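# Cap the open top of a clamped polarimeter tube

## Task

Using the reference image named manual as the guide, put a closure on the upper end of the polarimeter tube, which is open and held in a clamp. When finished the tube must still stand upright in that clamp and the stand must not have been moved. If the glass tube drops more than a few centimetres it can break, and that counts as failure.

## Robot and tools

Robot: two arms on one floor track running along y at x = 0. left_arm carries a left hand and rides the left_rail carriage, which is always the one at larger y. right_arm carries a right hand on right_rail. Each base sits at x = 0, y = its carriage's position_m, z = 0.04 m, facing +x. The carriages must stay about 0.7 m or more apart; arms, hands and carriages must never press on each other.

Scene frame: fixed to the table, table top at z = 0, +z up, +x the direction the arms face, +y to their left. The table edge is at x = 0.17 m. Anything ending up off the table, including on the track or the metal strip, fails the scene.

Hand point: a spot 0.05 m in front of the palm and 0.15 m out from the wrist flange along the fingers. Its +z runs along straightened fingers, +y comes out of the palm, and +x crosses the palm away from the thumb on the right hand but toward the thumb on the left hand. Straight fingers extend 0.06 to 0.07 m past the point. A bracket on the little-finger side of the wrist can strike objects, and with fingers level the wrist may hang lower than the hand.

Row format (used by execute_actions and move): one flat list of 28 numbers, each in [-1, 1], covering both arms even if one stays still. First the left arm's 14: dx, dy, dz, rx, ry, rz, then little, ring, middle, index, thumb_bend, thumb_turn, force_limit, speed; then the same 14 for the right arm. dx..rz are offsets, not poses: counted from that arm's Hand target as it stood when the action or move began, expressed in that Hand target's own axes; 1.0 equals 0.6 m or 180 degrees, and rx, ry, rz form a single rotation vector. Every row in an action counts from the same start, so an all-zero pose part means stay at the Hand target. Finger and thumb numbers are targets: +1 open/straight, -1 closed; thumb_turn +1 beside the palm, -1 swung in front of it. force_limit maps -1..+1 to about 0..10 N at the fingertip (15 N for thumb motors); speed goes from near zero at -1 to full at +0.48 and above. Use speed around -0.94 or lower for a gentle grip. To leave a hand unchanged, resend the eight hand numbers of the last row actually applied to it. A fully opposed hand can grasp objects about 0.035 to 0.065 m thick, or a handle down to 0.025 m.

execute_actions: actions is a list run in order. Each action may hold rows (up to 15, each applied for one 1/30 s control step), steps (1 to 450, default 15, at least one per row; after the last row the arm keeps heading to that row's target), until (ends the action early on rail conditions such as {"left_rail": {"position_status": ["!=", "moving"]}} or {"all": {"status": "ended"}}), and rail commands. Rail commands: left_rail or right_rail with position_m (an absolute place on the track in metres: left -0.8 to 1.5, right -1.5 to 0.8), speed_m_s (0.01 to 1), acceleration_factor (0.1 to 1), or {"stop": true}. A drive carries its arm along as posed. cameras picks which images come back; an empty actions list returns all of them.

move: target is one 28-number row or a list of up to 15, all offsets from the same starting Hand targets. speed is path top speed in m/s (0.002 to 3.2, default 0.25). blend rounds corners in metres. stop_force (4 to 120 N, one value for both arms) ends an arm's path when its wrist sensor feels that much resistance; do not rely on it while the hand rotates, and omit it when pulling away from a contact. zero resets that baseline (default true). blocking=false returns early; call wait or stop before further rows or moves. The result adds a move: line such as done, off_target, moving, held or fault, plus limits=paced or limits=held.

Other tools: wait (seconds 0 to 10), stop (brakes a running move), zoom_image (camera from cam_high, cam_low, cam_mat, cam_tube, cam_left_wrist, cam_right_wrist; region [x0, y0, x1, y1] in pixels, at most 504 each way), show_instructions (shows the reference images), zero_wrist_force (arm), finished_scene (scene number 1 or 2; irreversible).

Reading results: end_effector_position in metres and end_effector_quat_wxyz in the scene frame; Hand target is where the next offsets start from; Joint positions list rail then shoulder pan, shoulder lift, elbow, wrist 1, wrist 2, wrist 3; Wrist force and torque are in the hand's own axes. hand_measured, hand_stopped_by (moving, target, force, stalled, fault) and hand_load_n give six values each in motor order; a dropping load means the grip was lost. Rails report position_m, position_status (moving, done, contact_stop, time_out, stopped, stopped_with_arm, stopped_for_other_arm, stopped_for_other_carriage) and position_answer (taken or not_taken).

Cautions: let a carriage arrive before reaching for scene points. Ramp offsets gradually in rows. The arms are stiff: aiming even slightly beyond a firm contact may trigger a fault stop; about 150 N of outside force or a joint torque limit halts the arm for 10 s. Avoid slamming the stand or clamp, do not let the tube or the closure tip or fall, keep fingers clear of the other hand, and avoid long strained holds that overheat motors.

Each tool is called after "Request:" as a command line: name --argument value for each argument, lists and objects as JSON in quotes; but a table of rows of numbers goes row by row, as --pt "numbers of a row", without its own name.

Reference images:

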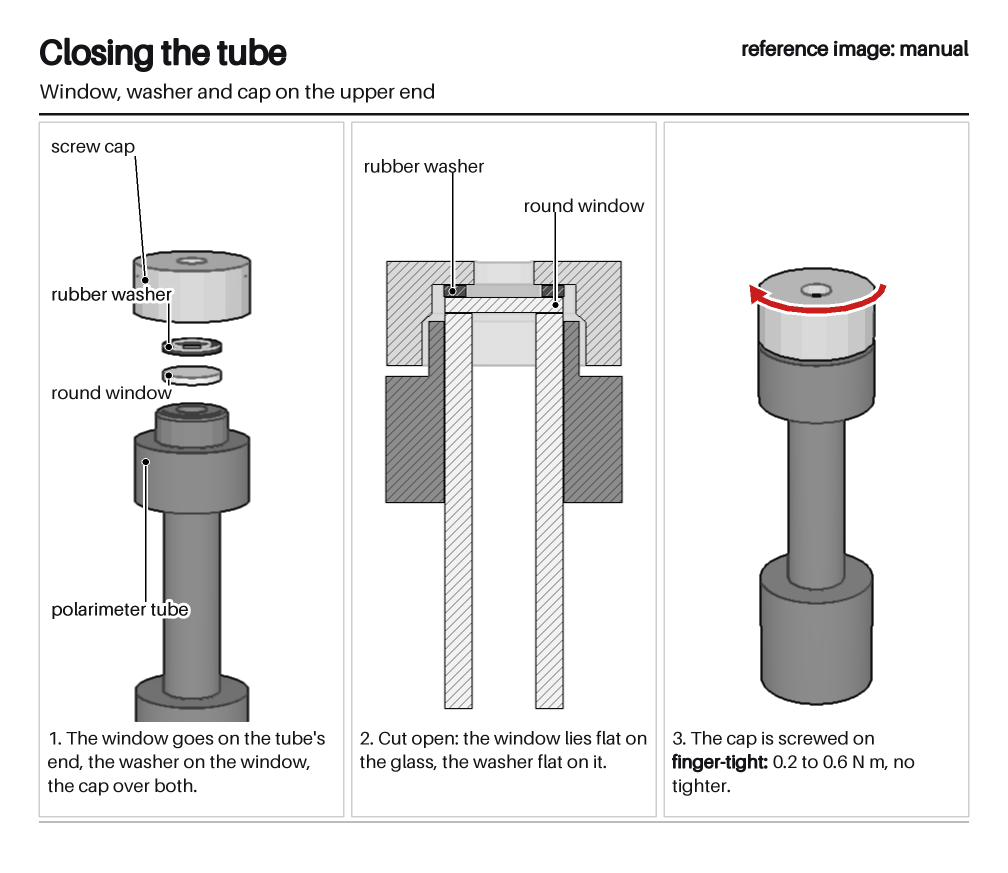

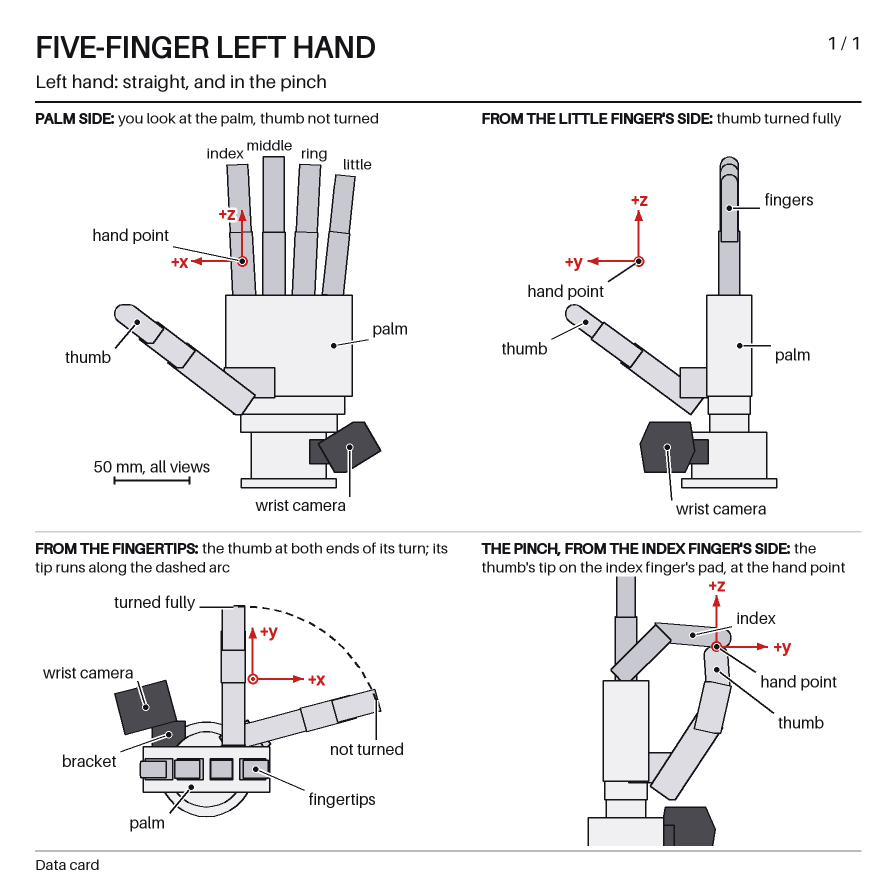

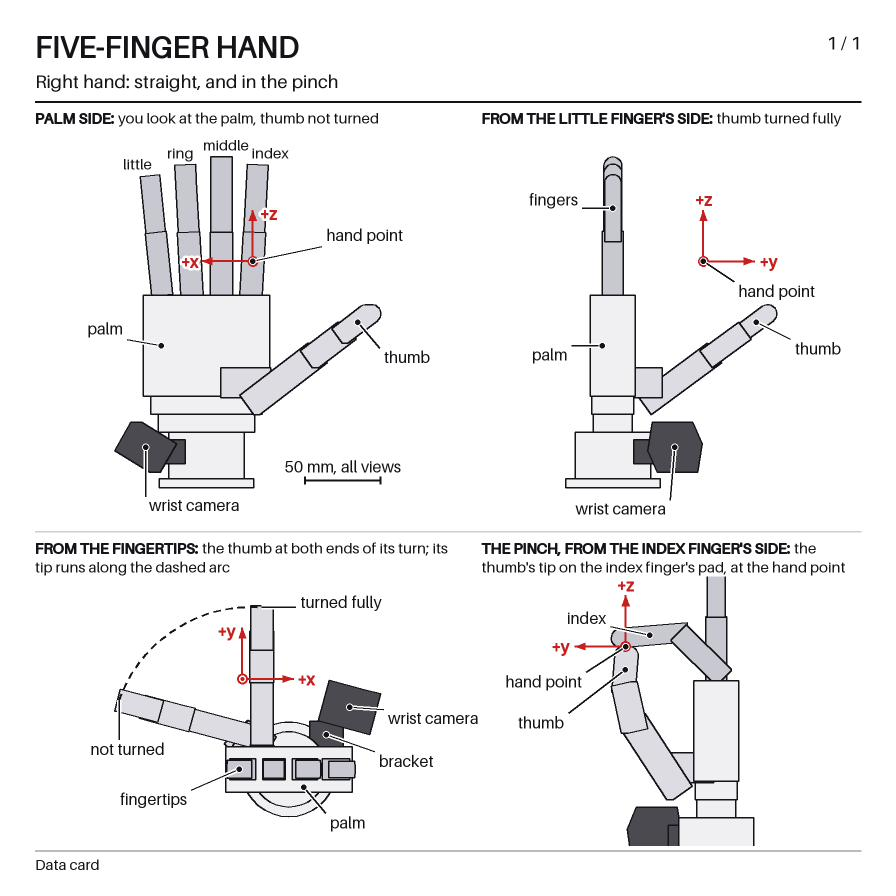

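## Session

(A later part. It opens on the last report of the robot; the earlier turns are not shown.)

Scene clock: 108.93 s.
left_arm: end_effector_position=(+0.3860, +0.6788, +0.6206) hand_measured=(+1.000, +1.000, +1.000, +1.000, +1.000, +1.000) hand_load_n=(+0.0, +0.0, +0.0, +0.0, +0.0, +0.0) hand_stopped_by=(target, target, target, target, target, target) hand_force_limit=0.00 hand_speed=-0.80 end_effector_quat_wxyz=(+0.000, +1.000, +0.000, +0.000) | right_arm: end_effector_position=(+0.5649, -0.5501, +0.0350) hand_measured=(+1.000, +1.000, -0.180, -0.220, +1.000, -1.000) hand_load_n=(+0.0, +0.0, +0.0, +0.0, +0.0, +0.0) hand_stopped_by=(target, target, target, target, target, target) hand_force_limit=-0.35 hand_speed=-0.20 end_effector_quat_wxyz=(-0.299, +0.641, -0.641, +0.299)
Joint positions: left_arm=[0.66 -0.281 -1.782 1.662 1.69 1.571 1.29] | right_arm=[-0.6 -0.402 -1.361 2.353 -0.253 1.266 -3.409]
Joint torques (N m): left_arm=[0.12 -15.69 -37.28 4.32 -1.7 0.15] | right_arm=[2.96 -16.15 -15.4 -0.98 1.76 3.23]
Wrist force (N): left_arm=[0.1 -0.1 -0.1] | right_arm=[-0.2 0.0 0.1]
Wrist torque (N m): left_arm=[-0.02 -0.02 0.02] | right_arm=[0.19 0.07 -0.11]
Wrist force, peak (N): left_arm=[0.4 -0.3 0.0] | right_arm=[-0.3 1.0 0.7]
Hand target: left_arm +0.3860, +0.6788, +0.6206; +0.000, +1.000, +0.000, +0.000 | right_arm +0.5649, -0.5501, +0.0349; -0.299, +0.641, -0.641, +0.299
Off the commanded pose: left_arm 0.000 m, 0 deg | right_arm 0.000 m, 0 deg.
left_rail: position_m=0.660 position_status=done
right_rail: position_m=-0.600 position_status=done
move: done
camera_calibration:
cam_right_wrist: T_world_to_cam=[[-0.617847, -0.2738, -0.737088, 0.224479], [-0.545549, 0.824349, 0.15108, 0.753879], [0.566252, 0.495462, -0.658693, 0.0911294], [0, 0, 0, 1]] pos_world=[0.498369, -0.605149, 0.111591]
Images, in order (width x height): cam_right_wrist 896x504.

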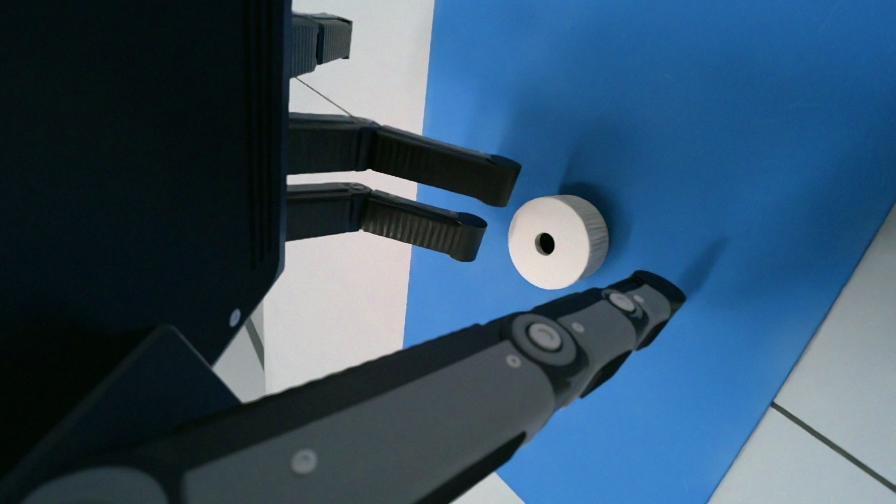

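Request:
move --target '[0,0,0,0,0,0,1,1,1,1,1,1,0,-0.8,-0.00133,0.02042,0.01845,0,0,0,1,1,-0.18,-0.22,1,-1,-0.35,-0.2]' --speed 0.015 --stop_force 4 --cameras '["cam_right_wrist"]'

Request:
zoom_image --camera "cam_right_wrist" --region '[400, 130, 700, 330]'

Scene clock: 112.13 s.
left_arm: end_effector_position=(+0.3860, +0.6788, +0.6206) hand_measured=(+1.000, +1.000, +1.000, +1.000, +1.000, +1.000) hand_load_n=(+0.0, +0.0, +0.0, +0.0, +0.0, +0.0) hand_stopped_by=(target, target, target, target, target, target) hand_force_limit=0.00 hand_speed=-0.80 end_effector_quat_wxyz=(+0.000, +1.000, +0.000, +0.000) | right_arm: end_effector_position=(+0.5655, -0.5494, +0.0202) hand_measured=(+1.000, +1.000, -0.180, -0.220, +1.000, -1.000) hand_load_n=(+0.0, +0.0, -1.0, +0.0, +0.0, +0.0) hand_stopped_by=(target, target, target, target, target, target) hand_force_limit=-0.35 hand_speed=-0.20 end_effector_quat_wxyz=(-0.299, +0.641, -0.641, +0.299)
Joint positions: left_arm=[0.66 -0.281 -1.782 1.662 1.69 1.571 1.29] | right_arm=[-0.6 -0.4 -1.331 2.359 -0.288 1.268 -3.407]
Joint torques (N m): left_arm=[2.18 -14.83 -38.29 4.51 -1.35 0.07] | right_arm=[-6.12 -55.28 -25.82 4.52 -0.5 -2.32]
Wrist force (N): left_arm=[0.1 -0.1 -0.1] | right_arm=[0.2 -4.5 -2.1]
Wrist torque (N m): left_arm=[-0.02 -0.01 0.01] | right_arm=[0.27 0.17 -0.24]
Wrist force, peak (N): left_arm=[-0.3 0.3 0.2] | right_arm=[-0.6 -10.4 -5.0]
Hand target: left_arm +0.3860, +0.6788, +0.6206; +0.000, +1.000, +0.000, +0.000 | right_arm +0.5655, -0.5494, +0.0202; -0.299, +0.641, -0.641, +0.299 (not the last commanded pose)
Off the commanded pose: left_arm 0.000 m, 0 deg | right_arm 0.002 m, 0 deg.
left_rail: position_m=0.660 position_status=done
right_rail: position_m=-0.600 position_status=done
move: contact (right_arm)
camera_calibration:
cam_right_wrist: T_world_to_cam=[[-0.617847, -0.2738, -0.737088, 0.214133], [-0.545549, 0.824349, 0.15108, 0.755866], [0.566252, 0.495462, -0.658693, 0.0806941], [0, 0, 0, 1]] pos_world=[0.498969, -0.604449, 0.0967909]
Images, in order (width x height): cam_right_wrist 896x504.

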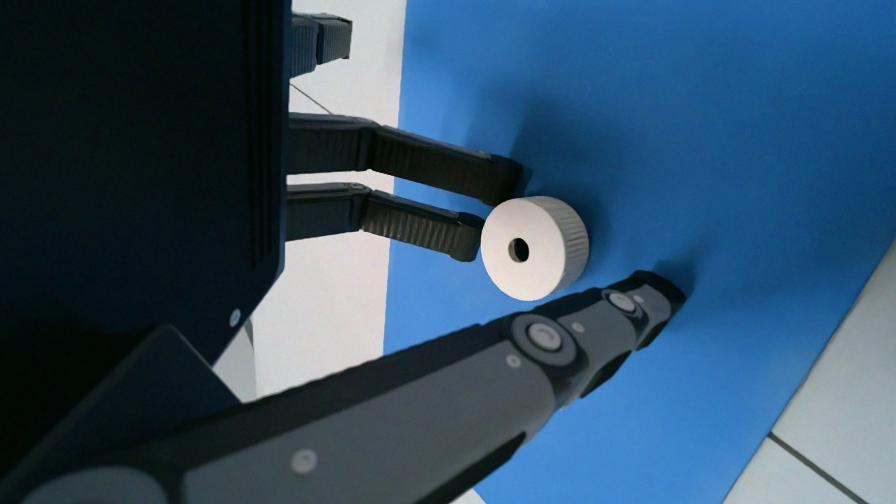

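Scaled by 1.680.

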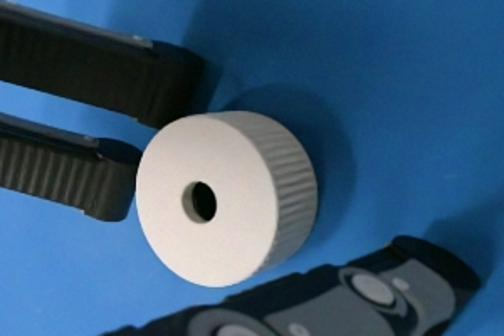

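Request:
execute_actions --actions '[{"rows":[[0,0,0,0,0,0,1,1,1,1,1,1,0,-0.8,0,-0.00128,-0.00107,0,0,0,1,1,-0.18,-0.22,1,-1,-0.35,-0.2]],"steps":15},{"rows":[[0,0,0,0,0,0,1,1,1,1,1,1,0,-0.8,0,0,0,0,0,0,1,1,-0.18,-0.22,0.55,-1,-0.6,-0.94]],"steps":90}]' --cameras '["cam_right_wrist"]'

Request:
zoom_image --camera "cam_right_wrist" --region '[400, 130, 700, 330]'

Scene clock: 121.23 s.
left_arm: end_effector_position=(+0.3860, +0.6788, +0.6206) hand_measured=(+1.000, +1.000, +1.000, +1.000, +1.000, +1.000) hand_load_n=(+0.5, +0.5, +0.0, +0.0, +0.0, +0.0) hand_stopped_by=(target, target, target, target, target, target) hand_force_limit=0.00 hand_speed=-0.80 end_effector_quat_wxyz=(+0.000, +1.000, +0.000, +0.000) | right_arm: end_effector_position=(+0.5655, -0.5494, +0.0212) hand_measured=(+1.000, +1.000, -0.180, -0.220, +0.724, -1.000) hand_load_n=(+0.0, +0.0, +1.0, +1.0, +3.0, +0.5) hand_stopped_by=(target, target, target, target, force, target) hand_force_limit=-0.60 hand_speed=-0.94 end_effector_quat_wxyz=(-0.299, +0.641, -0.641, +0.299)
Joint positions: left_arm=[0.66 -0.281 -1.782 1.662 1.69 1.571 1.29] | right_arm=[-0.6 -0.4 -1.333 2.358 -0.286 1.268 -3.407]
Joint torques (N m): left_arm=[1.64 -14.75 -37.6 4.49 -1.22 0.07] | right_arm=[-4.62 -58.14 -27.46 3.89 -0.25 -1.46]
Wrist force (N): left_arm=[0.0 0.0 -0.1] | right_arm=[-0.3 0.0 -0.3]
Wrist torque (N m): left_arm=[0.01 0.00 0.01] | right_arm=[0.21 0.09 -0.12]
Wrist force, peak (N): left_arm=[0.5 0.0 -0.3] | right_arm=[0.4 -4.8 -2.0]
Hand target: left_arm +0.3860, +0.6788, +0.6206; +0.000, +1.000, +0.000, +0.000 | right_arm +0.5655, -0.5494, +0.0212; -0.299, +0.641, -0.641, +0.299
Off the commanded pose: left_arm 0.000 m, 0 deg | right_arm 0.000 m, 0 deg.
left_rail: position_m=0.660 position_status=done
right_rail: position_m=-0.600 position_status=done
camera_calibration:
cam_right_wrist: T_world_to_cam=[[-0.617847, -0.2738, -0.737088, 0.21487], [-0.545549, 0.824349, 0.15108, 0.755715], [0.566252, 0.495462, -0.658693, 0.0813528], [0, 0, 0, 1]] pos_world=[0.498969, -0.604449, 0.0977909]
Images, in order (width x height): cam_right_wrist 896x504.

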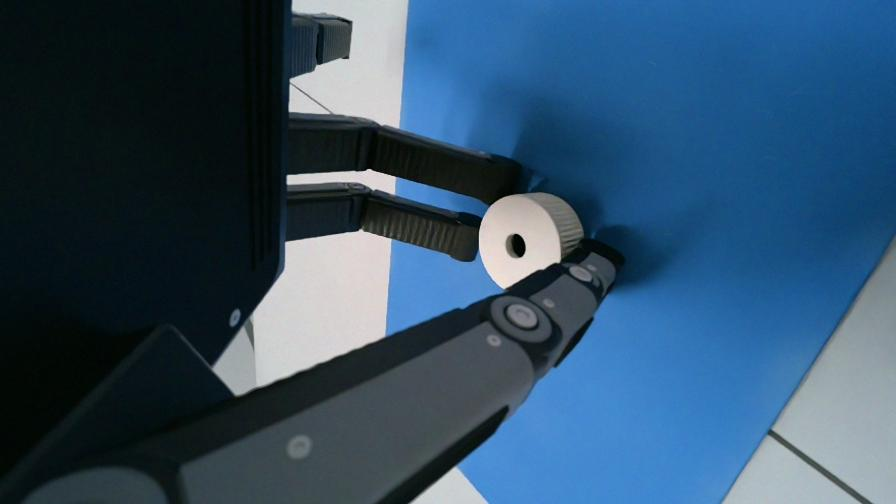

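Scaled by 1.680.

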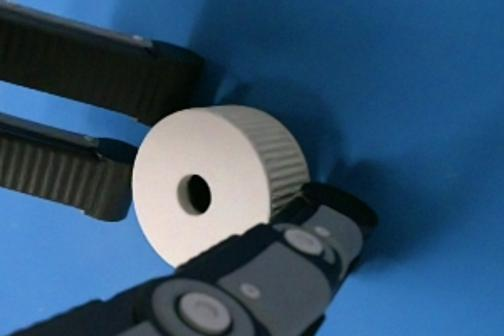

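Request:
execute_actions --actions '[{"rows":[[0,0,0,0,0,0,1,1,1,1,1,1,0,-0.8,0,0,0,0,0,0,1,1,-0.3,-0.22,0.55,-1,-0.7,-0.94]],"steps":25},{"rows":[[0,0,0,0,0,0,1,1,1,1,1,1,0,-0.8,0,0,0,0,0,0,1,1,-0.3,-0.22,0.5,-1,-0.35,-0.94]],"steps":40}]'

Request:
move --target '[0,0,0,0,0,0,1,1,1,1,1,1,0,-0.8,0,-0.00766,-0.00643,0,0,0,1,1,-0.3,-0.22,0.5,-1,-0.35,-0.94]' --speed 0.015 --cameras '["cam_right_wrist"]'

Request:
zoom_image --camera "cam_right_wrist" --region '[400, 130, 700, 330]'

Scene clock: 124.03 s.
left_arm: end_effector_position=(+0.3860, +0.6788, +0.6206) hand_measured=(+1.000, +1.000, +1.000, +1.000, +1.000, +1.000) hand_load_n=(+0.0, +0.0, +0.0, +0.0, +0.0, +0.0) hand_stopped_by=(target, target, target, target, target, target) hand_force_limit=0.00 hand_speed=-0.80 end_effector_quat_wxyz=(+0.000, +1.000, +0.000, +0.000) | right_arm: end_effector_position=(+0.5655, -0.5494, +0.0212) hand_measured=(+1.000, +1.000, -0.184, -0.220, +0.718, -1.000) hand_load_n=(+0.0, +0.0, +2.5, +0.5, +5.0, +0.5) hand_stopped_by=(target, target, force, target, force, target) hand_force_limit=-0.35 hand_speed=-0.94 end_effector_quat_wxyz=(-0.299, +0.641, -0.641, +0.299)
Joint positions: left_arm=[0.66 -0.281 -1.782 1.662 1.69 1.571 1.29] | right_arm=[-0.6 -0.4 -1.333 2.358 -0.286 1.268 -3.407]
Joint torques (N m): left_arm=[0.22 -14.97 -36.96 4.51 -1.65 0.04] | right_arm=[-1.94 -55.57 -28.25 2.96 0.37 -1]
Wrist force (N): left_arm=[-0.1 -0.3 0.0] | right_arm=[-0.3 0.1 0.1]
Wrist torque (N m): left_arm=[-0.04 0.03 0.01] | right_arm=[0.22 0.10 -0.12]
Wrist force, peak (N): left_arm=[0.5 -0.2 -0.1] | right_arm=[-0.5 0.2 0.7]
Hand target: left_arm +0.3860, +0.6788, +0.6206; +0.000, +1.000, +0.000, +0.000 | right_arm +0.5655, -0.5494, +0.0212; -0.299, +0.641, -0.641, +0.299
Off the commanded pose: left_arm 0.000 m, 0 deg | right_arm 0.000 m, 0 deg.
left_rail: position_m=0.660 position_status=done
right_rail: position_m=-0.600 position_status=done

Scene clock: 124.83 s.
left_arm: end_effector_position=(+0.3860, +0.6788, +0.6206) hand_measured=(+1.000, +1.000, +1.000, +1.000, +1.000, +1.000) hand_load_n=(+0.0, +0.0, +0.5, +0.0, +0.0, +0.0) hand_stopped_by=(target, target, target, target, target, target) hand_force_limit=0.00 hand_speed=-0.80 end_effector_quat_wxyz=(+0.000, +1.000, +0.000, +0.000) | right_arm: end_effector_position=(+0.5655, -0.5494, +0.0270) hand_measured=(+1.000, +1.000, -0.184, -0.220, +0.718, -1.000) hand_load_n=(+0.0, +0.0, +2.5, +1.0, +5.0, +0.5) hand_stopped_by=(target, target, force, target, force, target) hand_force_limit=-0.35 hand_speed=-0.94 end_effector_quat_wxyz=(-0.299, +0.641, -0.641, +0.299)
Joint positions: left_arm=[0.66 -0.281 -1.782 1.662 1.69 1.571 1.29] | right_arm=[-0.6 -0.4 -1.345 2.356 -0.272 1.268 -3.407]
Joint torques (N m): left_arm=[0.11 -12.82 -36.63 4.71 -1.36 0.07] | right_arm=[-0.39 -55.37 -28.21 3.64 0.65 0.15]
Wrist force (N): left_arm=[-0.2 0.0 -0.3] | right_arm=[-0.4 0.1 0.3]
Wrist torque (N m): left_arm=[0.01 0.02 0.00] | right_arm=[0.20 0.11 -0.13]
Wrist force, peak (N): left_arm=[-0.3 -0.1 -0.4] | right_arm=[-0.4 0.4 0.5]
Hand target: left_arm +0.3860, +0.6788, +0.6206; +0.000, +1.000, +0.000, +0.000 | right_arm +0.5655, -0.5494, +0.0272; -0.299, +0.641, -0.641, +0.299
Off the commanded pose: left_arm 0.000 m, 0 deg | right_arm 0.000 m, 0 deg.
left_rail: position_m=0.660 position_status=done
right_rail: position_m=-0.600 position_status=done
move: done
camera_calibration:
cam_right_wrist: T_world_to_cam=[[-0.617847, -0.2738, -0.737088, 0.219145], [-0.545549, 0.824349, 0.15108, 0.754838], [0.566252, 0.495462, -0.658693, 0.0851732], [0, 0, 0, 1]] pos_world=[0.498969, -0.604449, 0.103591]
Images, in order (width x height): cam_right_wrist 896x504.

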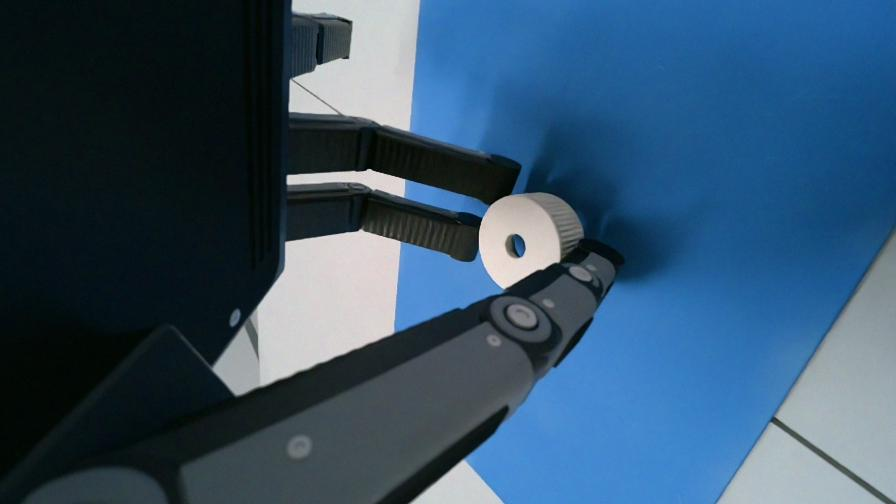

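Scaled by 1.680.

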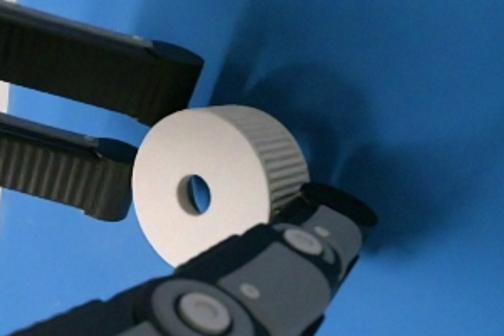

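Request:
move --target '[0,0,0,0,0,0,1,1,1,1,1,1,0,-0.8,0,-0.38683,-0.32472,0,0,0,1,1,-0.3,-0.22,0.5,-1,-0.35,-0.94]' --speed 0.22

Request:
execute_actions --actions '[{"right_rail":{"position_m":-0.345,"speed_m_s":0.3,"acceleration_factor":0.3},"steps":120,"until":{"right_rail":{"position_status":["!=","moving"]}}}]'

Request:
move --pt "0 0 0 0 0 0 1 1 1 1 1 1 0 -0.8 -0.32967 -0.01929 0.02298 0 -0.42556 -0.35722 1 1 -0.3 -0.22 0.5 -1 -0.35 -0.94" --pt "0 0 0 0 0 0 1 1 1 1 1 1 0 -0.8 -0.32967 0.0919 0.1163 0 -0.42556 -0.35722 1 1 -0.3 -0.22 0.5 -1 -0.35 -0.94" --speed '[0.4,0.1]' --blend '[0.01,0]' --cameras '["cam_tube", "cam_right_wrist", "cam_high"]'

Request:
zoom_image --camera "cam_tube" --region '[380, 0, 580, 200]'

Scene clock: 127.90 s.
left_arm: end_effector_position=(+0.3860, +0.6788, +0.6206) hand_measured=(+1.000, +1.000, +1.000, +1.000, +1.000, +1.000) hand_load_n=(+0.0, +0.0, +0.0, +0.0, +0.0, +0.0) hand_stopped_by=(target, target, target, target, target, target) hand_force_limit=0.00 hand_speed=-0.80 end_effector_quat_wxyz=(+0.000, +1.000, +0.000, +0.000) | right_arm: end_effector_position=(+0.5655, -0.5494, +0.3301) hand_measured=(+1.000, +1.000, -0.184, -0.220, +0.718, -1.000) hand_load_n=(+0.0, +0.0, +2.5, +1.0, +5.0, +1.0) hand_stopped_by=(target, target, force, target, force, target) hand_force_limit=-0.35 hand_speed=-0.94 end_effector_quat_wxyz=(-0.299, +0.641, -0.641, +0.299)
Joint positions: left_arm=[0.66 -0.281 -1.782 1.662 1.69 1.571 1.29] | right_arm=[-0.6 -0.4 -1.732 2.069 0.402 1.268 -3.407]
Joint torques (N m): left_arm=[0.86 -15.16 -37.02 4.83 -1.64 -0.09] | right_arm=[-9.95 -42.36 -44.88 3.66 -2.35 -3.07]
Wrist force (N): left_arm=[0.3 0.1 -0.4] | right_arm=[0.0 0.3 0.2]
Wrist torque (N m): left_arm=[0.04 -0.05 0.02] | right_arm=[0.21 0.05 0.13]
Wrist force, peak (N): left_arm=[0.1 -0.3 -0.5] | right_arm=[-0.4 1.1 1.1]
Hand target: left_arm +0.3860, +0.6788, +0.6206; +0.000, +1.000, +0.000, +0.000 | right_arm +0.5655, -0.5494, +0.3302; -0.299, +0.641, -0.641, +0.299
Off the commanded pose: left_arm 0.000 m, 0 deg | right_arm 0.000 m, 0 deg.
left_rail: position_m=0.660 position_status=done
right_rail: position_m=-0.600 position_status=done
move: done

Scene clock: 129.57 s.
left_arm: end_effector_position=(+0.3860, +0.6788, +0.6206) hand_measured=(+1.000, +1.000, +1.000, +1.000, +1.000, +1.000) hand_load_n=(+0.0, +0.0, +0.0, +0.0, +0.0, +0.0) hand_stopped_by=(target, target, target, target, target, target) hand_force_limit=0.00 hand_speed=-0.80 end_effector_quat_wxyz=(+0.000, +1.000, +0.000, +0.000) | right_arm: end_effector_position=(+0.5655, -0.2941, +0.3302) hand_measured=(+1.000, +1.000, -0.184, -0.220, +0.718, -1.000) hand_load_n=(+0.0, +0.0, +2.5, +1.0, +5.0, +1.0) hand_stopped_by=(target, target, force, target, force, target) hand_force_limit=-0.35 hand_speed=-0.94 end_effector_quat_wxyz=(-0.299, +0.641, -0.641, +0.299)
Joint positions: left_arm=[0.66 -0.281 -1.782 1.662 1.69 1.571 1.29] | right_arm=[-0.345 -0.4 -1.732 2.069 0.403 1.268 -3.407]
Joint torques (N m): left_arm=[2.21 -13.27 -37.02 4.74 -1.51 -0.14] | right_arm=[-0.92 -35.73 -42.29 2.52 -2.05 -3.57]
Wrist force (N): left_arm=[0.1 -0.4 -0.3] | right_arm=[-0.2 0.1 0.6]
Wrist torque (N m): left_arm=[-0.05 -0.02 0.02] | right_arm=[0.15 0.06 0.12]
Wrist force, peak (N): left_arm=[0.1 -0.4 -0.3] | right_arm=[1.2 -0.1 0.5]
Hand target: left_arm +0.3860, +0.6788, +0.6206; +0.000, +1.000, +0.000, +0.000 | right_arm +0.5655, -0.2941, +0.3302; -0.299, +0.641, -0.641, +0.299
Off the commanded pose: left_arm 0.000 m, 0 deg | right_arm 0.000 m, 0 deg.
left_rail: position_m=0.660 position_status=done
right_rail: position_m=-0.345 speed_m_s=0.30 position_status=done

Scene clock: 133.30 s.
left_arm: end_effector_position=(+0.3860, +0.6788, +0.6206) hand_measured=(+1.000, +1.000, +1.000, +1.000, +1.000, +1.000) hand_load_n=(+0.0, +0.0, +0.0, +0.0, +0.0, +0.0) hand_stopped_by=(target, target, target, target, target, target) hand_force_limit=0.00 hand_speed=-0.80 end_effector_quat_wxyz=(+0.000, +1.000, +0.000, +0.000) | right_arm: end_effector_position=(+0.5835, -0.0963, +0.2433) hand_measured=(+1.000, +1.000, -0.184, -0.220, +0.718, -1.000) hand_load_n=(+0.0, +0.0, +2.5, +1.5, +5.0, +0.5) hand_stopped_by=(target, target, force, target, force, target) hand_force_limit=-0.35 hand_speed=-0.94 end_effector_quat_wxyz=(-0.421, +0.903, +0.079, -0.037)
Joint positions: left_arm=[0.66 -0.281 -1.782 1.662 1.69 1.571 1.29] | right_arm=[-0.345 -0.131 -1.093 1.739 1.269 0.752 -5.169]
Joint torques (N m): left_arm=[0.57 -13.79 -37.68 4.71 -1.68 -0.05] | right_arm=[6.43 -49.5 -23.13 1.63 -2.24 3.26]
Wrist force (N): left_arm=[0.0 0.2 -0.2] | right_arm=[-0.1 0.2 0.2]
Wrist torque (N m): left_arm=[0.04 -0.01 0.00] | right_arm=[0.18 0.07 0.10]
Wrist force, peak (N): left_arm=[0.2 -0.2 -0.3] | right_arm=[-0.2 0.6 1.0]
Hand target: left_arm +0.3860, +0.6788, +0.6206; +0.000, +1.000, +0.000, +0.000 | right_arm +0.5835, -0.0963, +0.2431; -0.421, +0.903, +0.079, -0.037
Off the commanded pose: left_arm 0.000 m, 0 deg | right_arm 0.000 m, 0 deg.
left_rail: position_m=0.660 position_status=done
right_rail: position_m=-0.345 speed_m_s=0.30 position_status=done
move: done
camera_calibration:
cam_tube: T_world_to_cam=[[-0.933499, -0.357775, -0.0240137, 0.523782], [-0.0315966, 0.14878, -0.988365, 0.222387], [0.357185, -0.92188, -0.150191, -0.0781346], [0, 0, 0, 1]] pos_world=[0.523885, 0.0822784, 0.220643]
cam_right_wrist: T_world_to_cam=[[0.376896, -0.56089, -0.737124, -0.0942738], [-0.716858, -0.680595, 0.151342, 0.313457], [-0.586569, 0.471373, -0.658592, 0.663266], [0, 0, 0, 1]] pos_world=[0.649287, -0.152186, 0.319891]
Images, in order (width x height): cam_high 896x504, cam_tube 896x504, cam_right_wrist 896x504.

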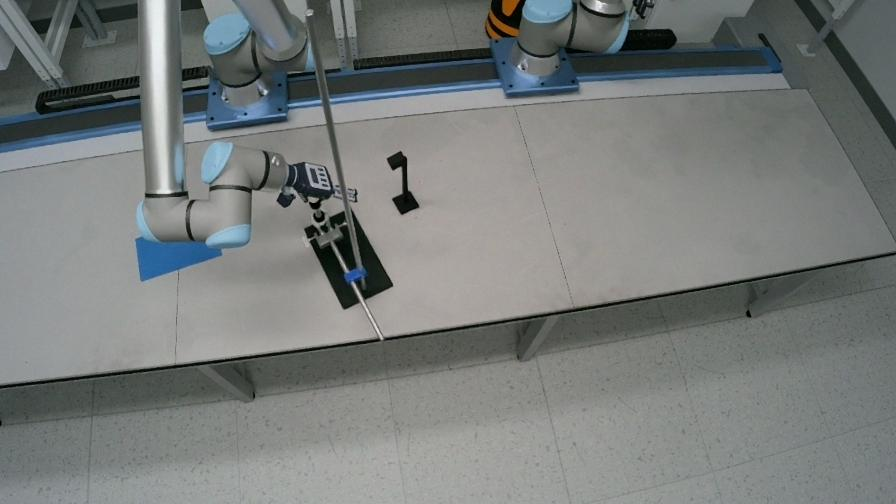

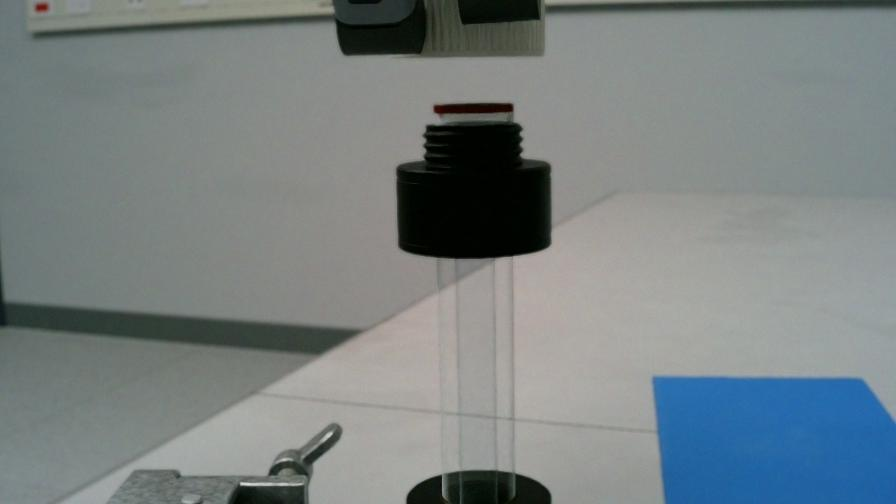

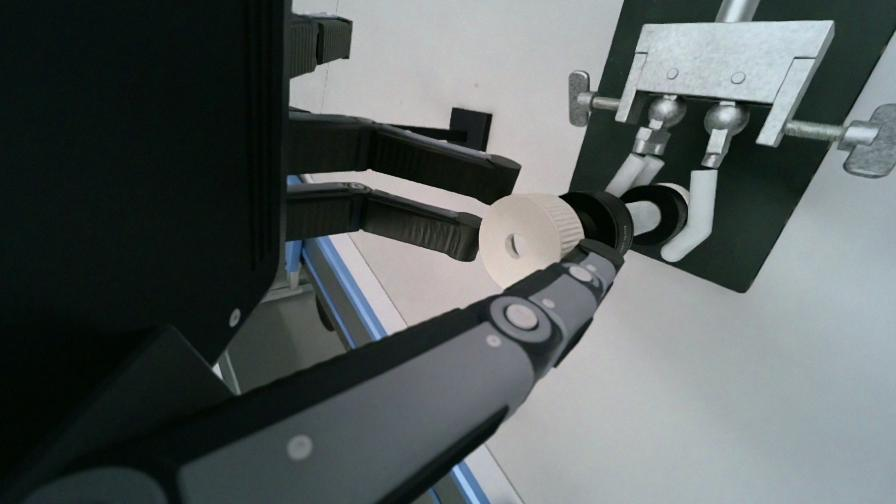

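Scaled by 2.520.

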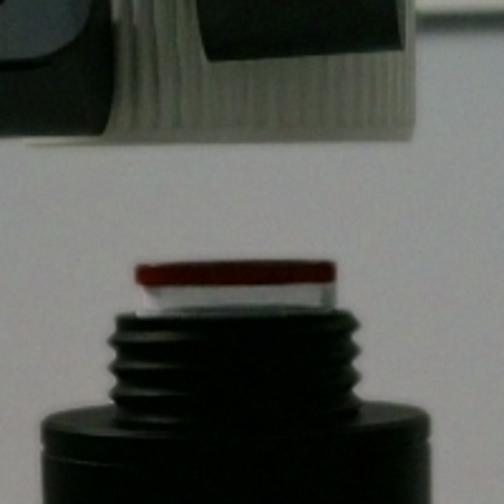

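Request:
move --target '[0,0,0,0,0,0,1,1,1,1,1,1,0,-0.8,-0.002,0.00906,0.00761,0,0,0,1,1,-0.3,-0.22,0.5,-1,-0.35,-0.94]' --speed 0.02 --cameras '["cam_tube"]'

Request:
zoom_image --camera "cam_tube" --region '[380, 0, 580, 200]'

Scene clock: 135.90 s.
left_arm: end_effector_position=(+0.3860, +0.6788, +0.6206) hand_measured=(+1.000, +1.000, +1.000, +1.000, +1.000, +1.000) hand_load_n=(+0.0, +0.0, +0.0, +0.0, +0.0, +0.5) hand_stopped_by=(target, target, target, target, target, target) hand_force_limit=0.00 hand_speed=-0.80 end_effector_quat_wxyz=(+0.000, +1.000, +0.000, +0.000) | right_arm: end_effector_position=(+0.5824, -0.0965, +0.2362) hand_measured=(+1.000, +1.000, -0.184, -0.220, +0.718, -1.000) hand_load_n=(+0.0, +0.0, +2.5, +1.0, +5.0, +0.5) hand_stopped_by=(target, target, force, target, force, target) hand_force_limit=-0.35 hand_speed=-0.94 end_effector_quat_wxyz=(-0.421, +0.903, +0.079, -0.037)
Joint positions: left_arm=[0.66 -0.281 -1.782 1.662 1.69 1.571 1.29] | right_arm=[-0.345 -0.132 -1.087 1.746 1.258 0.752 -5.17]
Joint torques (N m): left_arm=[1.05 -14.63 -37.63 4.73 -1.58 -0.09] | right_arm=[-14.49 -46.11 -22.95 0.93 1.07 -3.26]
Wrist force (N): left_arm=[0.3 0.1 -0.1] | right_arm=[-0.4 0.2 0.6]
Wrist torque (N m): left_arm=[0.03 -0.05 0.02] | right_arm=[0.16 0.10 0.11]
Wrist force, peak (N): left_arm=[0.3 0.1 -0.5] | right_arm=[-0.4 0.2 0.6]
Hand target: left_arm +0.3860, +0.6788, +0.6206; +0.000, +1.000, +0.000, +0.000 | right_arm +0.5823, -0.0965, +0.2360; -0.421, +0.903, +0.079, -0.037
Off the commanded pose: left_arm 0.000 m, 0 deg | right_arm 0.000 m, 0 deg.
left_rail: position_m=0.660 position_status=done
right_rail: position_m=-0.345 speed_m_s=0.30 position_status=done
move: done
camera_calibration:
cam_tube: T_world_to_cam=[[-0.933499, -0.357775, -0.0240137, 0.523782], [-0.0315966, 0.14878, -0.988365, 0.222387], [0.357185, -0.92188, -0.150191, -0.0781346], [0, 0, 0, 1]] pos_world=[0.523885, 0.0822784, 0.220643]
Images, in order (width x height): cam_tube 896x504.

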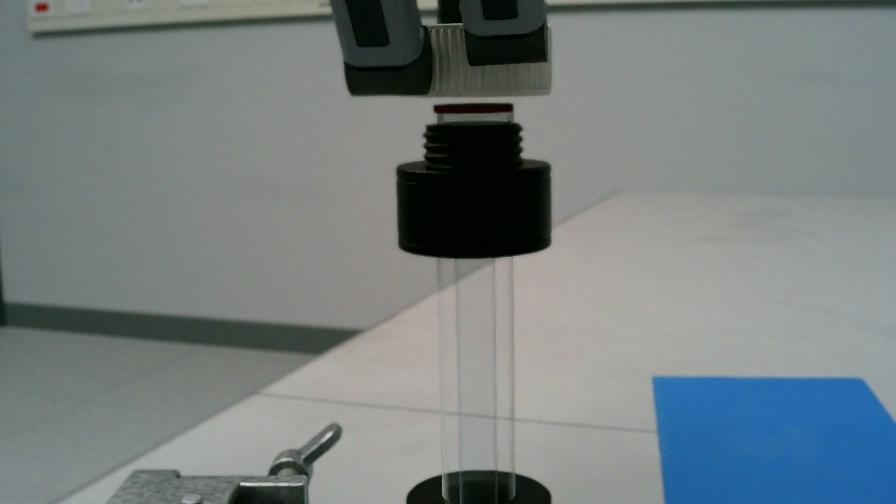

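Scaled by 2.520.

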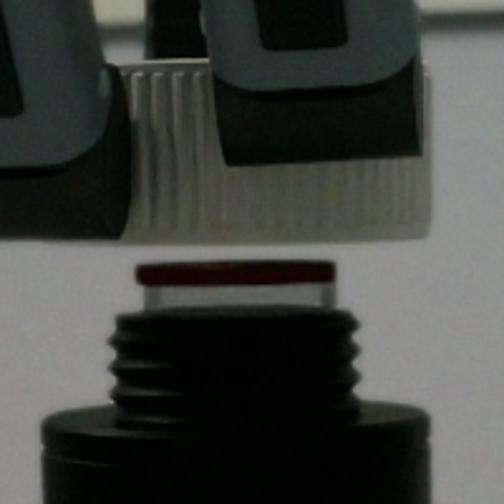

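Request:
move --target '[0,0,0,0,0,0,1,1,1,1,1,1,0,-0.8,0,0.0134,0.01125,0,0,0,1,1,-0.3,-0.22,0.5,-1,-0.35,-0.94]' --speed 0.008 --stop_force 4 --cameras '["cam_tube"]'

Request:
zoom_image --camera "cam_tube" --region '[380, 40, 580, 240]'

Scene clock: 138.47 s.
left_arm: end_effector_position=(+0.3860, +0.6788, +0.6206) hand_measured=(+1.000, +1.000, +1.000, +1.000, +1.000, +1.000) hand_load_n=(+0.0, +0.0, +0.0, +0.0, +0.0, +0.0) hand_stopped_by=(target, target, target, target, target, target) hand_force_limit=0.00 hand_speed=-0.80 end_effector_quat_wxyz=(+0.000, +1.000, +0.000, +0.000) | right_arm: end_effector_position=(+0.5823, -0.0965, +0.2281) hand_measured=(+1.000, +1.000, -0.184, -0.220, +0.718, -1.000) hand_load_n=(+0.0, +0.0, +2.5, +0.5, +5.0, +0.5) hand_stopped_by=(target, target, force, target, force, target) hand_force_limit=-0.35 hand_speed=-0.94 end_effector_quat_wxyz=(-0.421, +0.903, +0.079, -0.037)
Joint positions: left_arm=[0.66 -0.281 -1.782 1.662 1.69 1.571 1.29] | right_arm=[-0.345 -0.132 -1.079 1.75 1.245 0.752 -5.17]
Joint torques (N m): left_arm=[2.19 -13.37 -37.04 4.86 -1.9 0.01] | right_arm=[-7.6 -82.31 -35.49 7.03 1.2 -3]
Wrist force (N): left_arm=[0.3 0.0 -0.3] | right_arm=[1.2 -0.5 -1.4]
Wrist torque (N m): left_arm=[0.01 -0.05 0.03] | right_arm=[0.11 0.07 0.10]
Wrist force, peak (N): left_arm=[-0.1 -0.4 -0.4] | right_arm=[1.1 -2.6 -3.6]
Hand target: left_arm +0.3860, +0.6788, +0.6206; +0.000, +1.000, +0.000, +0.000 | right_arm +0.5823, -0.0965, +0.2281; -0.421, +0.903, +0.079, -0.037 (not the last commanded pose)
Off the commanded pose: left_arm 0.000 m, 0 deg | right_arm 0.003 m, 0 deg.
left_rail: position_m=0.660 position_status=done
right_rail: position_m=-0.345 speed_m_s=0.30 position_status=done
move: contact (right_arm)
camera_calibration:
cam_tube: T_world_to_cam=[[-0.933499, -0.357775, -0.0240137, 0.523782], [-0.0315966, 0.14878, -0.988365, 0.222387], [0.357185, -0.92188, -0.150191, -0.0781346], [0, 0, 0, 1]] pos_world=[0.523885, 0.0822784, 0.220643]
Images, in order (width x height): cam_tube 896x504.

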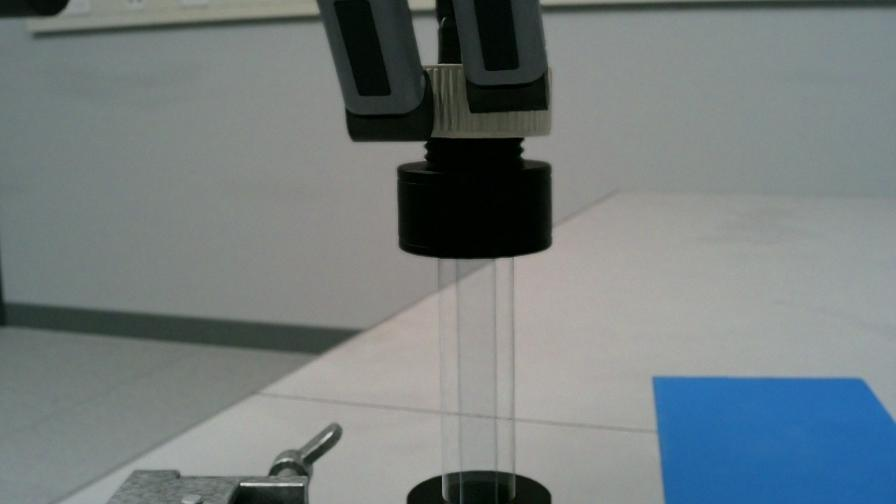

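Scaled by 2.520.

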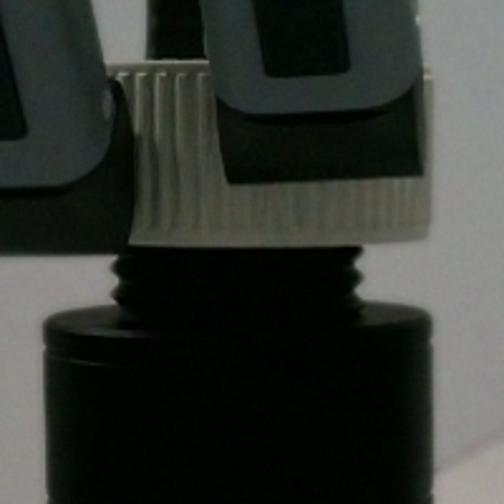

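Request:
move --pt "0 0 0 0 0 0 1 1 1 1 1 1 0 -0.8 0.0086 -0.001818 0.002382 0 0.06383 0.05358 1 1 -0.3 -0.22 0.5 -1 -0.35 -0.94" --pt "0 0 0 0 0 0 1 1 1 1 1 1 0 -0.8 0.017683 -0.002138 0.00298 0 0.12767 0.10717 1 1 -0.3 -0.22 0.5 -1 -0.35 -0.94" --pt "0 0 0 0 0 0 1 1 1 1 1 1 0 -0.8 0.026627 -0.000935 0.001762 0 0.1915 0.16075 1 1 -0.3 -0.22 0.5 -1 -0.35 -0.94" --pt "0 0 0 0 0 0 1 1 1 1 1 1 0 -0.8 0.034823 0.001722 -0.001188 0 0.25533 0.21433 1 1 -0.3 -0.22 0.5 -1 -0.35 -0.94" --pt "0 0 0 0 0 0 1 1 1 1 1 1 0 -0.8 0.041717 0.005655 -0.005655 0 0.31917 0.26792 1 1 -0.3 -0.22 0.5 -1 -0.35 -0.94" --speed 0.25 --blend '[0.001,0.001,0.001,0.001,0]' --cameras '["cam_tube"]'

Request:
zoom_image --camera "cam_tube" --region '[380, 40, 580, 240]'

Scene clock: 143.67 s.
left_arm: end_effector_position=(+0.3860, +0.6788, +0.6206) hand_measured=(+1.000, +1.000, +1.000, +1.000, +1.000, +1.000) hand_load_n=(+0.0, +0.0, +0.0, +0.0, +0.0, +0.0) hand_stopped_by=(target, target, target, target, target, target) hand_force_limit=0.00 hand_speed=-0.80 end_effector_quat_wxyz=(+0.000, +1.000, +0.000, +0.000) | right_arm: end_effector_position=(+0.6078, -0.0969, +0.2277) hand_measured=(+1.000, +1.000, -0.184, -0.220, +0.718, -1.000) hand_load_n=(+0.0, +0.0, +2.5, +0.5, +5.0, -1.5) hand_stopped_by=(target, target, force, target, force, target) hand_force_limit=-0.35 hand_speed=-0.94 end_effector_quat_wxyz=(-0.356, +0.764, -0.487, +0.227)
Joint positions: left_arm=[0.66 -0.281 -1.782 1.662 1.69 1.571 1.29] | right_arm=[-0.345 -0.052 -1.477 2.026 0.211 1.203 -3.471]
Joint torques (N m): left_arm=[0.71 -12.84 -37 4.82 -1.85 -0.09] | right_arm=[11.17 -59.04 -25.45 -0.93 1.09 2.94]
Wrist force (N): left_arm=[0.0 0.2 0.2] | right_arm=[2.9 -1.2 -2.6]
Wrist torque (N m): left_arm=[0.03 0.00 0.00] | right_arm=[0.13 0.03 -0.21]
Wrist force, peak (N): left_arm=[-0.6 0.1 0.1] | right_arm=[3.3 -1.1 -2.5]
Hand target: left_arm +0.3860, +0.6788, +0.6206; +0.000, +1.000, +0.000, +0.000 | right_arm +0.6078, -0.0969, +0.2277; -0.356, +0.764, -0.487, +0.227
Off the commanded pose: left_arm 0.000 m, 0 deg | right_arm 0.000 m, 0 deg.
left_rail: position_m=0.660 position_status=done
right_rail: position_m=-0.345 speed_m_s=0.30 position_status=done
move: done
camera_calibration:
cam_tube: T_world_to_cam=[[-0.933499, -0.357775, -0.0240137, 0.523782], [-0.0315966, 0.14878, -0.988365, 0.222387], [0.357185, -0.92188, -0.150191, -0.0781346], [0, 0, 0, 1]] pos_world=[0.523885, 0.0822784, 0.220643]
Images, in order (width x height): cam_tube 896x504.

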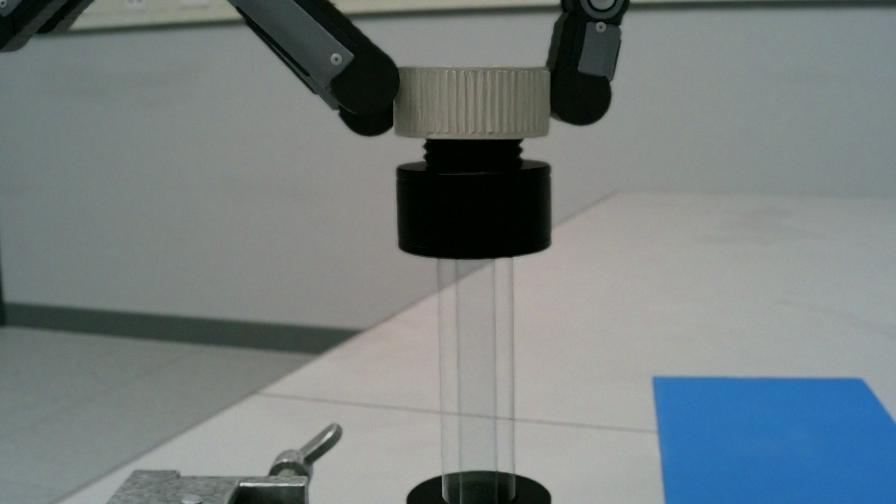

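Scaled by 2.520.

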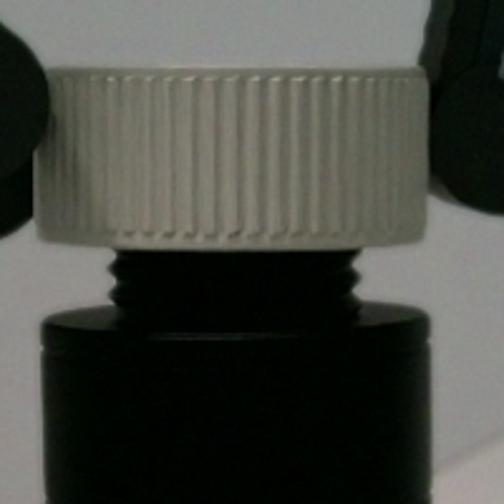

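Request:
move --pt "0 0 0 0 0 0 1 1 1 1 1 1 0 -0.8 0.009053 -0.001172 0.001612 0 0.06383 0.05358 1 1 -0.3 -0.22 0.5 -1 -0.35 -0.94" --pt "0 0 0 0 0 0 1 1 1 1 1 1 0 -0.8 0.017975 -0.001535 0.002262 0 0.12767 0.10717 1 1 -0.3 -0.22 0.5 -1 -0.35 -0.94" --pt "0 0 0 0 0 0 1 1 1 1 1 1 0 -0.8 0.02678 -0.000398 0.001125 0 0.1915 0.16075 1 1 -0.3 -0.22 0.5 -1 -0.35 -0.94" --pt "0 0 0 0 0 0 1 1 1 1 1 1 0 -0.8 0.034872 0.002168 -0.00172 0 0.25533 0.21433 1 1 -0.3 -0.22 0.5 -1 -0.35 -0.94" --pt "0 0 0 0 0 0 1 1 1 1 1 1 0 -0.8 0.041697 0.005998 -0.006065 0 0.31917 0.26792 1 1 -0.3 -0.22 0.5 -1 -0.35 -0.94" --speed 0.25 --blend '[0.001,0.001,0.001,0.001,0]' --cameras '["cam_tube"]'

Request:
zoom_image --camera "cam_tube" --region '[380, 40, 580, 240]'

Scene clock: 148.37 s.
left_arm: end_effector_position=(+0.3860, +0.6788, +0.6206) hand_measured=(+1.000, +1.000, +1.000, +1.000, +1.000, +1.000) hand_load_n=(+0.0, +0.0, +0.0, +0.0, +0.0, +0.0) hand_stopped_by=(target, target, target, target, target, target) hand_force_limit=0.00 hand_speed=-0.80 end_effector_quat_wxyz=(+0.000, +1.000, +0.000, +0.000) | right_arm: end_effector_position=(+0.6138, -0.1217, +0.2273) hand_measured=(+1.000, +1.000, -0.184, -0.220, +0.718, -1.000) hand_load_n=(+0.0, +0.0, +2.0, +0.5, +5.0, +0.0) hand_stopped_by=(target, target, force, target, force, target) hand_force_limit=-0.35 hand_speed=-0.94 end_effector_quat_wxyz=(+0.144, -0.310, +0.852, -0.397)
Joint positions: left_arm=[0.66 -0.281 -1.782 1.662 1.69 1.571 1.29] | right_arm=[-0.345 0.298 -1.261 1.831 0.566 2.354 -2.153]
Joint torques (N m): left_arm=[0.98 -13.26 -37.41 4.92 -1.69 -0.04] | right_arm=[7.63 -35.42 -39.31 5.24 3.28 3.34]
Wrist force (N): left_arm=[0.1 0.0 0.0] | right_arm=[0.2 -2.6 -3.0]
Wrist torque (N m): left_arm=[0.00 -0.01 0.02] | right_arm=[-0.03 0.15 -0.16]
Wrist force, peak (N): left_arm=[0.1 -0.2 -0.4] | right_arm=[3.3 -1.5 -2.7]
Hand target: left_arm +0.3860, +0.6788, +0.6206; +0.000, +1.000, +0.000, +0.000 | right_arm +0.6138, -0.1217, +0.2273; +0.144, -0.310, +0.852, -0.397
Off the commanded pose: left_arm 0.000 m, 0 deg | right_arm 0.000 m, 0 deg.
left_rail: position_m=0.660 position_status=done
right_rail: position_m=-0.345 speed_m_s=0.30 position_status=done
move: done
camera_calibration:
cam_tube: T_world_to_cam=[[-0.933499, -0.357775, -0.0240137, 0.523782], [-0.0315966, 0.14878, -0.988365, 0.222387], [0.357185, -0.92188, -0.150191, -0.0781346], [0, 0, 0, 1]] pos_world=[0.523885, 0.0822784, 0.220643]
Images, in order (width x height): cam_tube 896x504.

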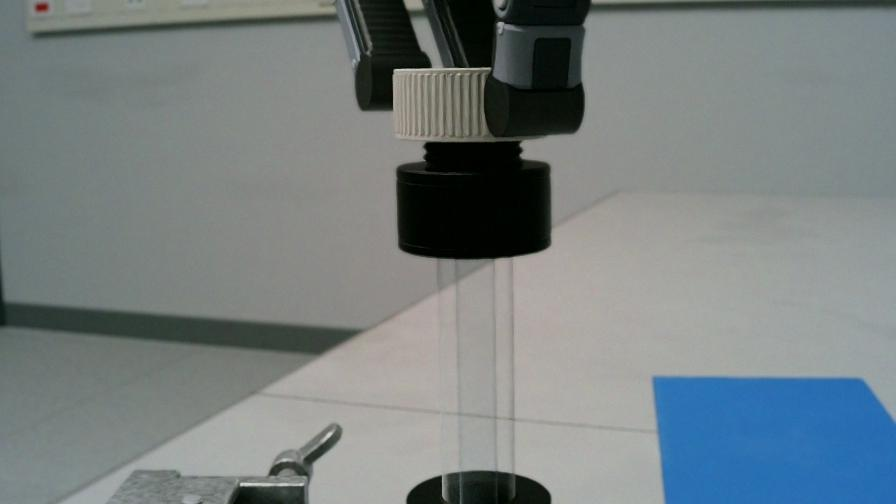

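Scaled by 2.520.

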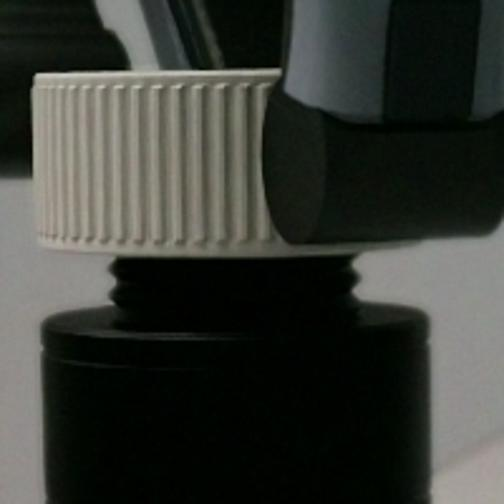

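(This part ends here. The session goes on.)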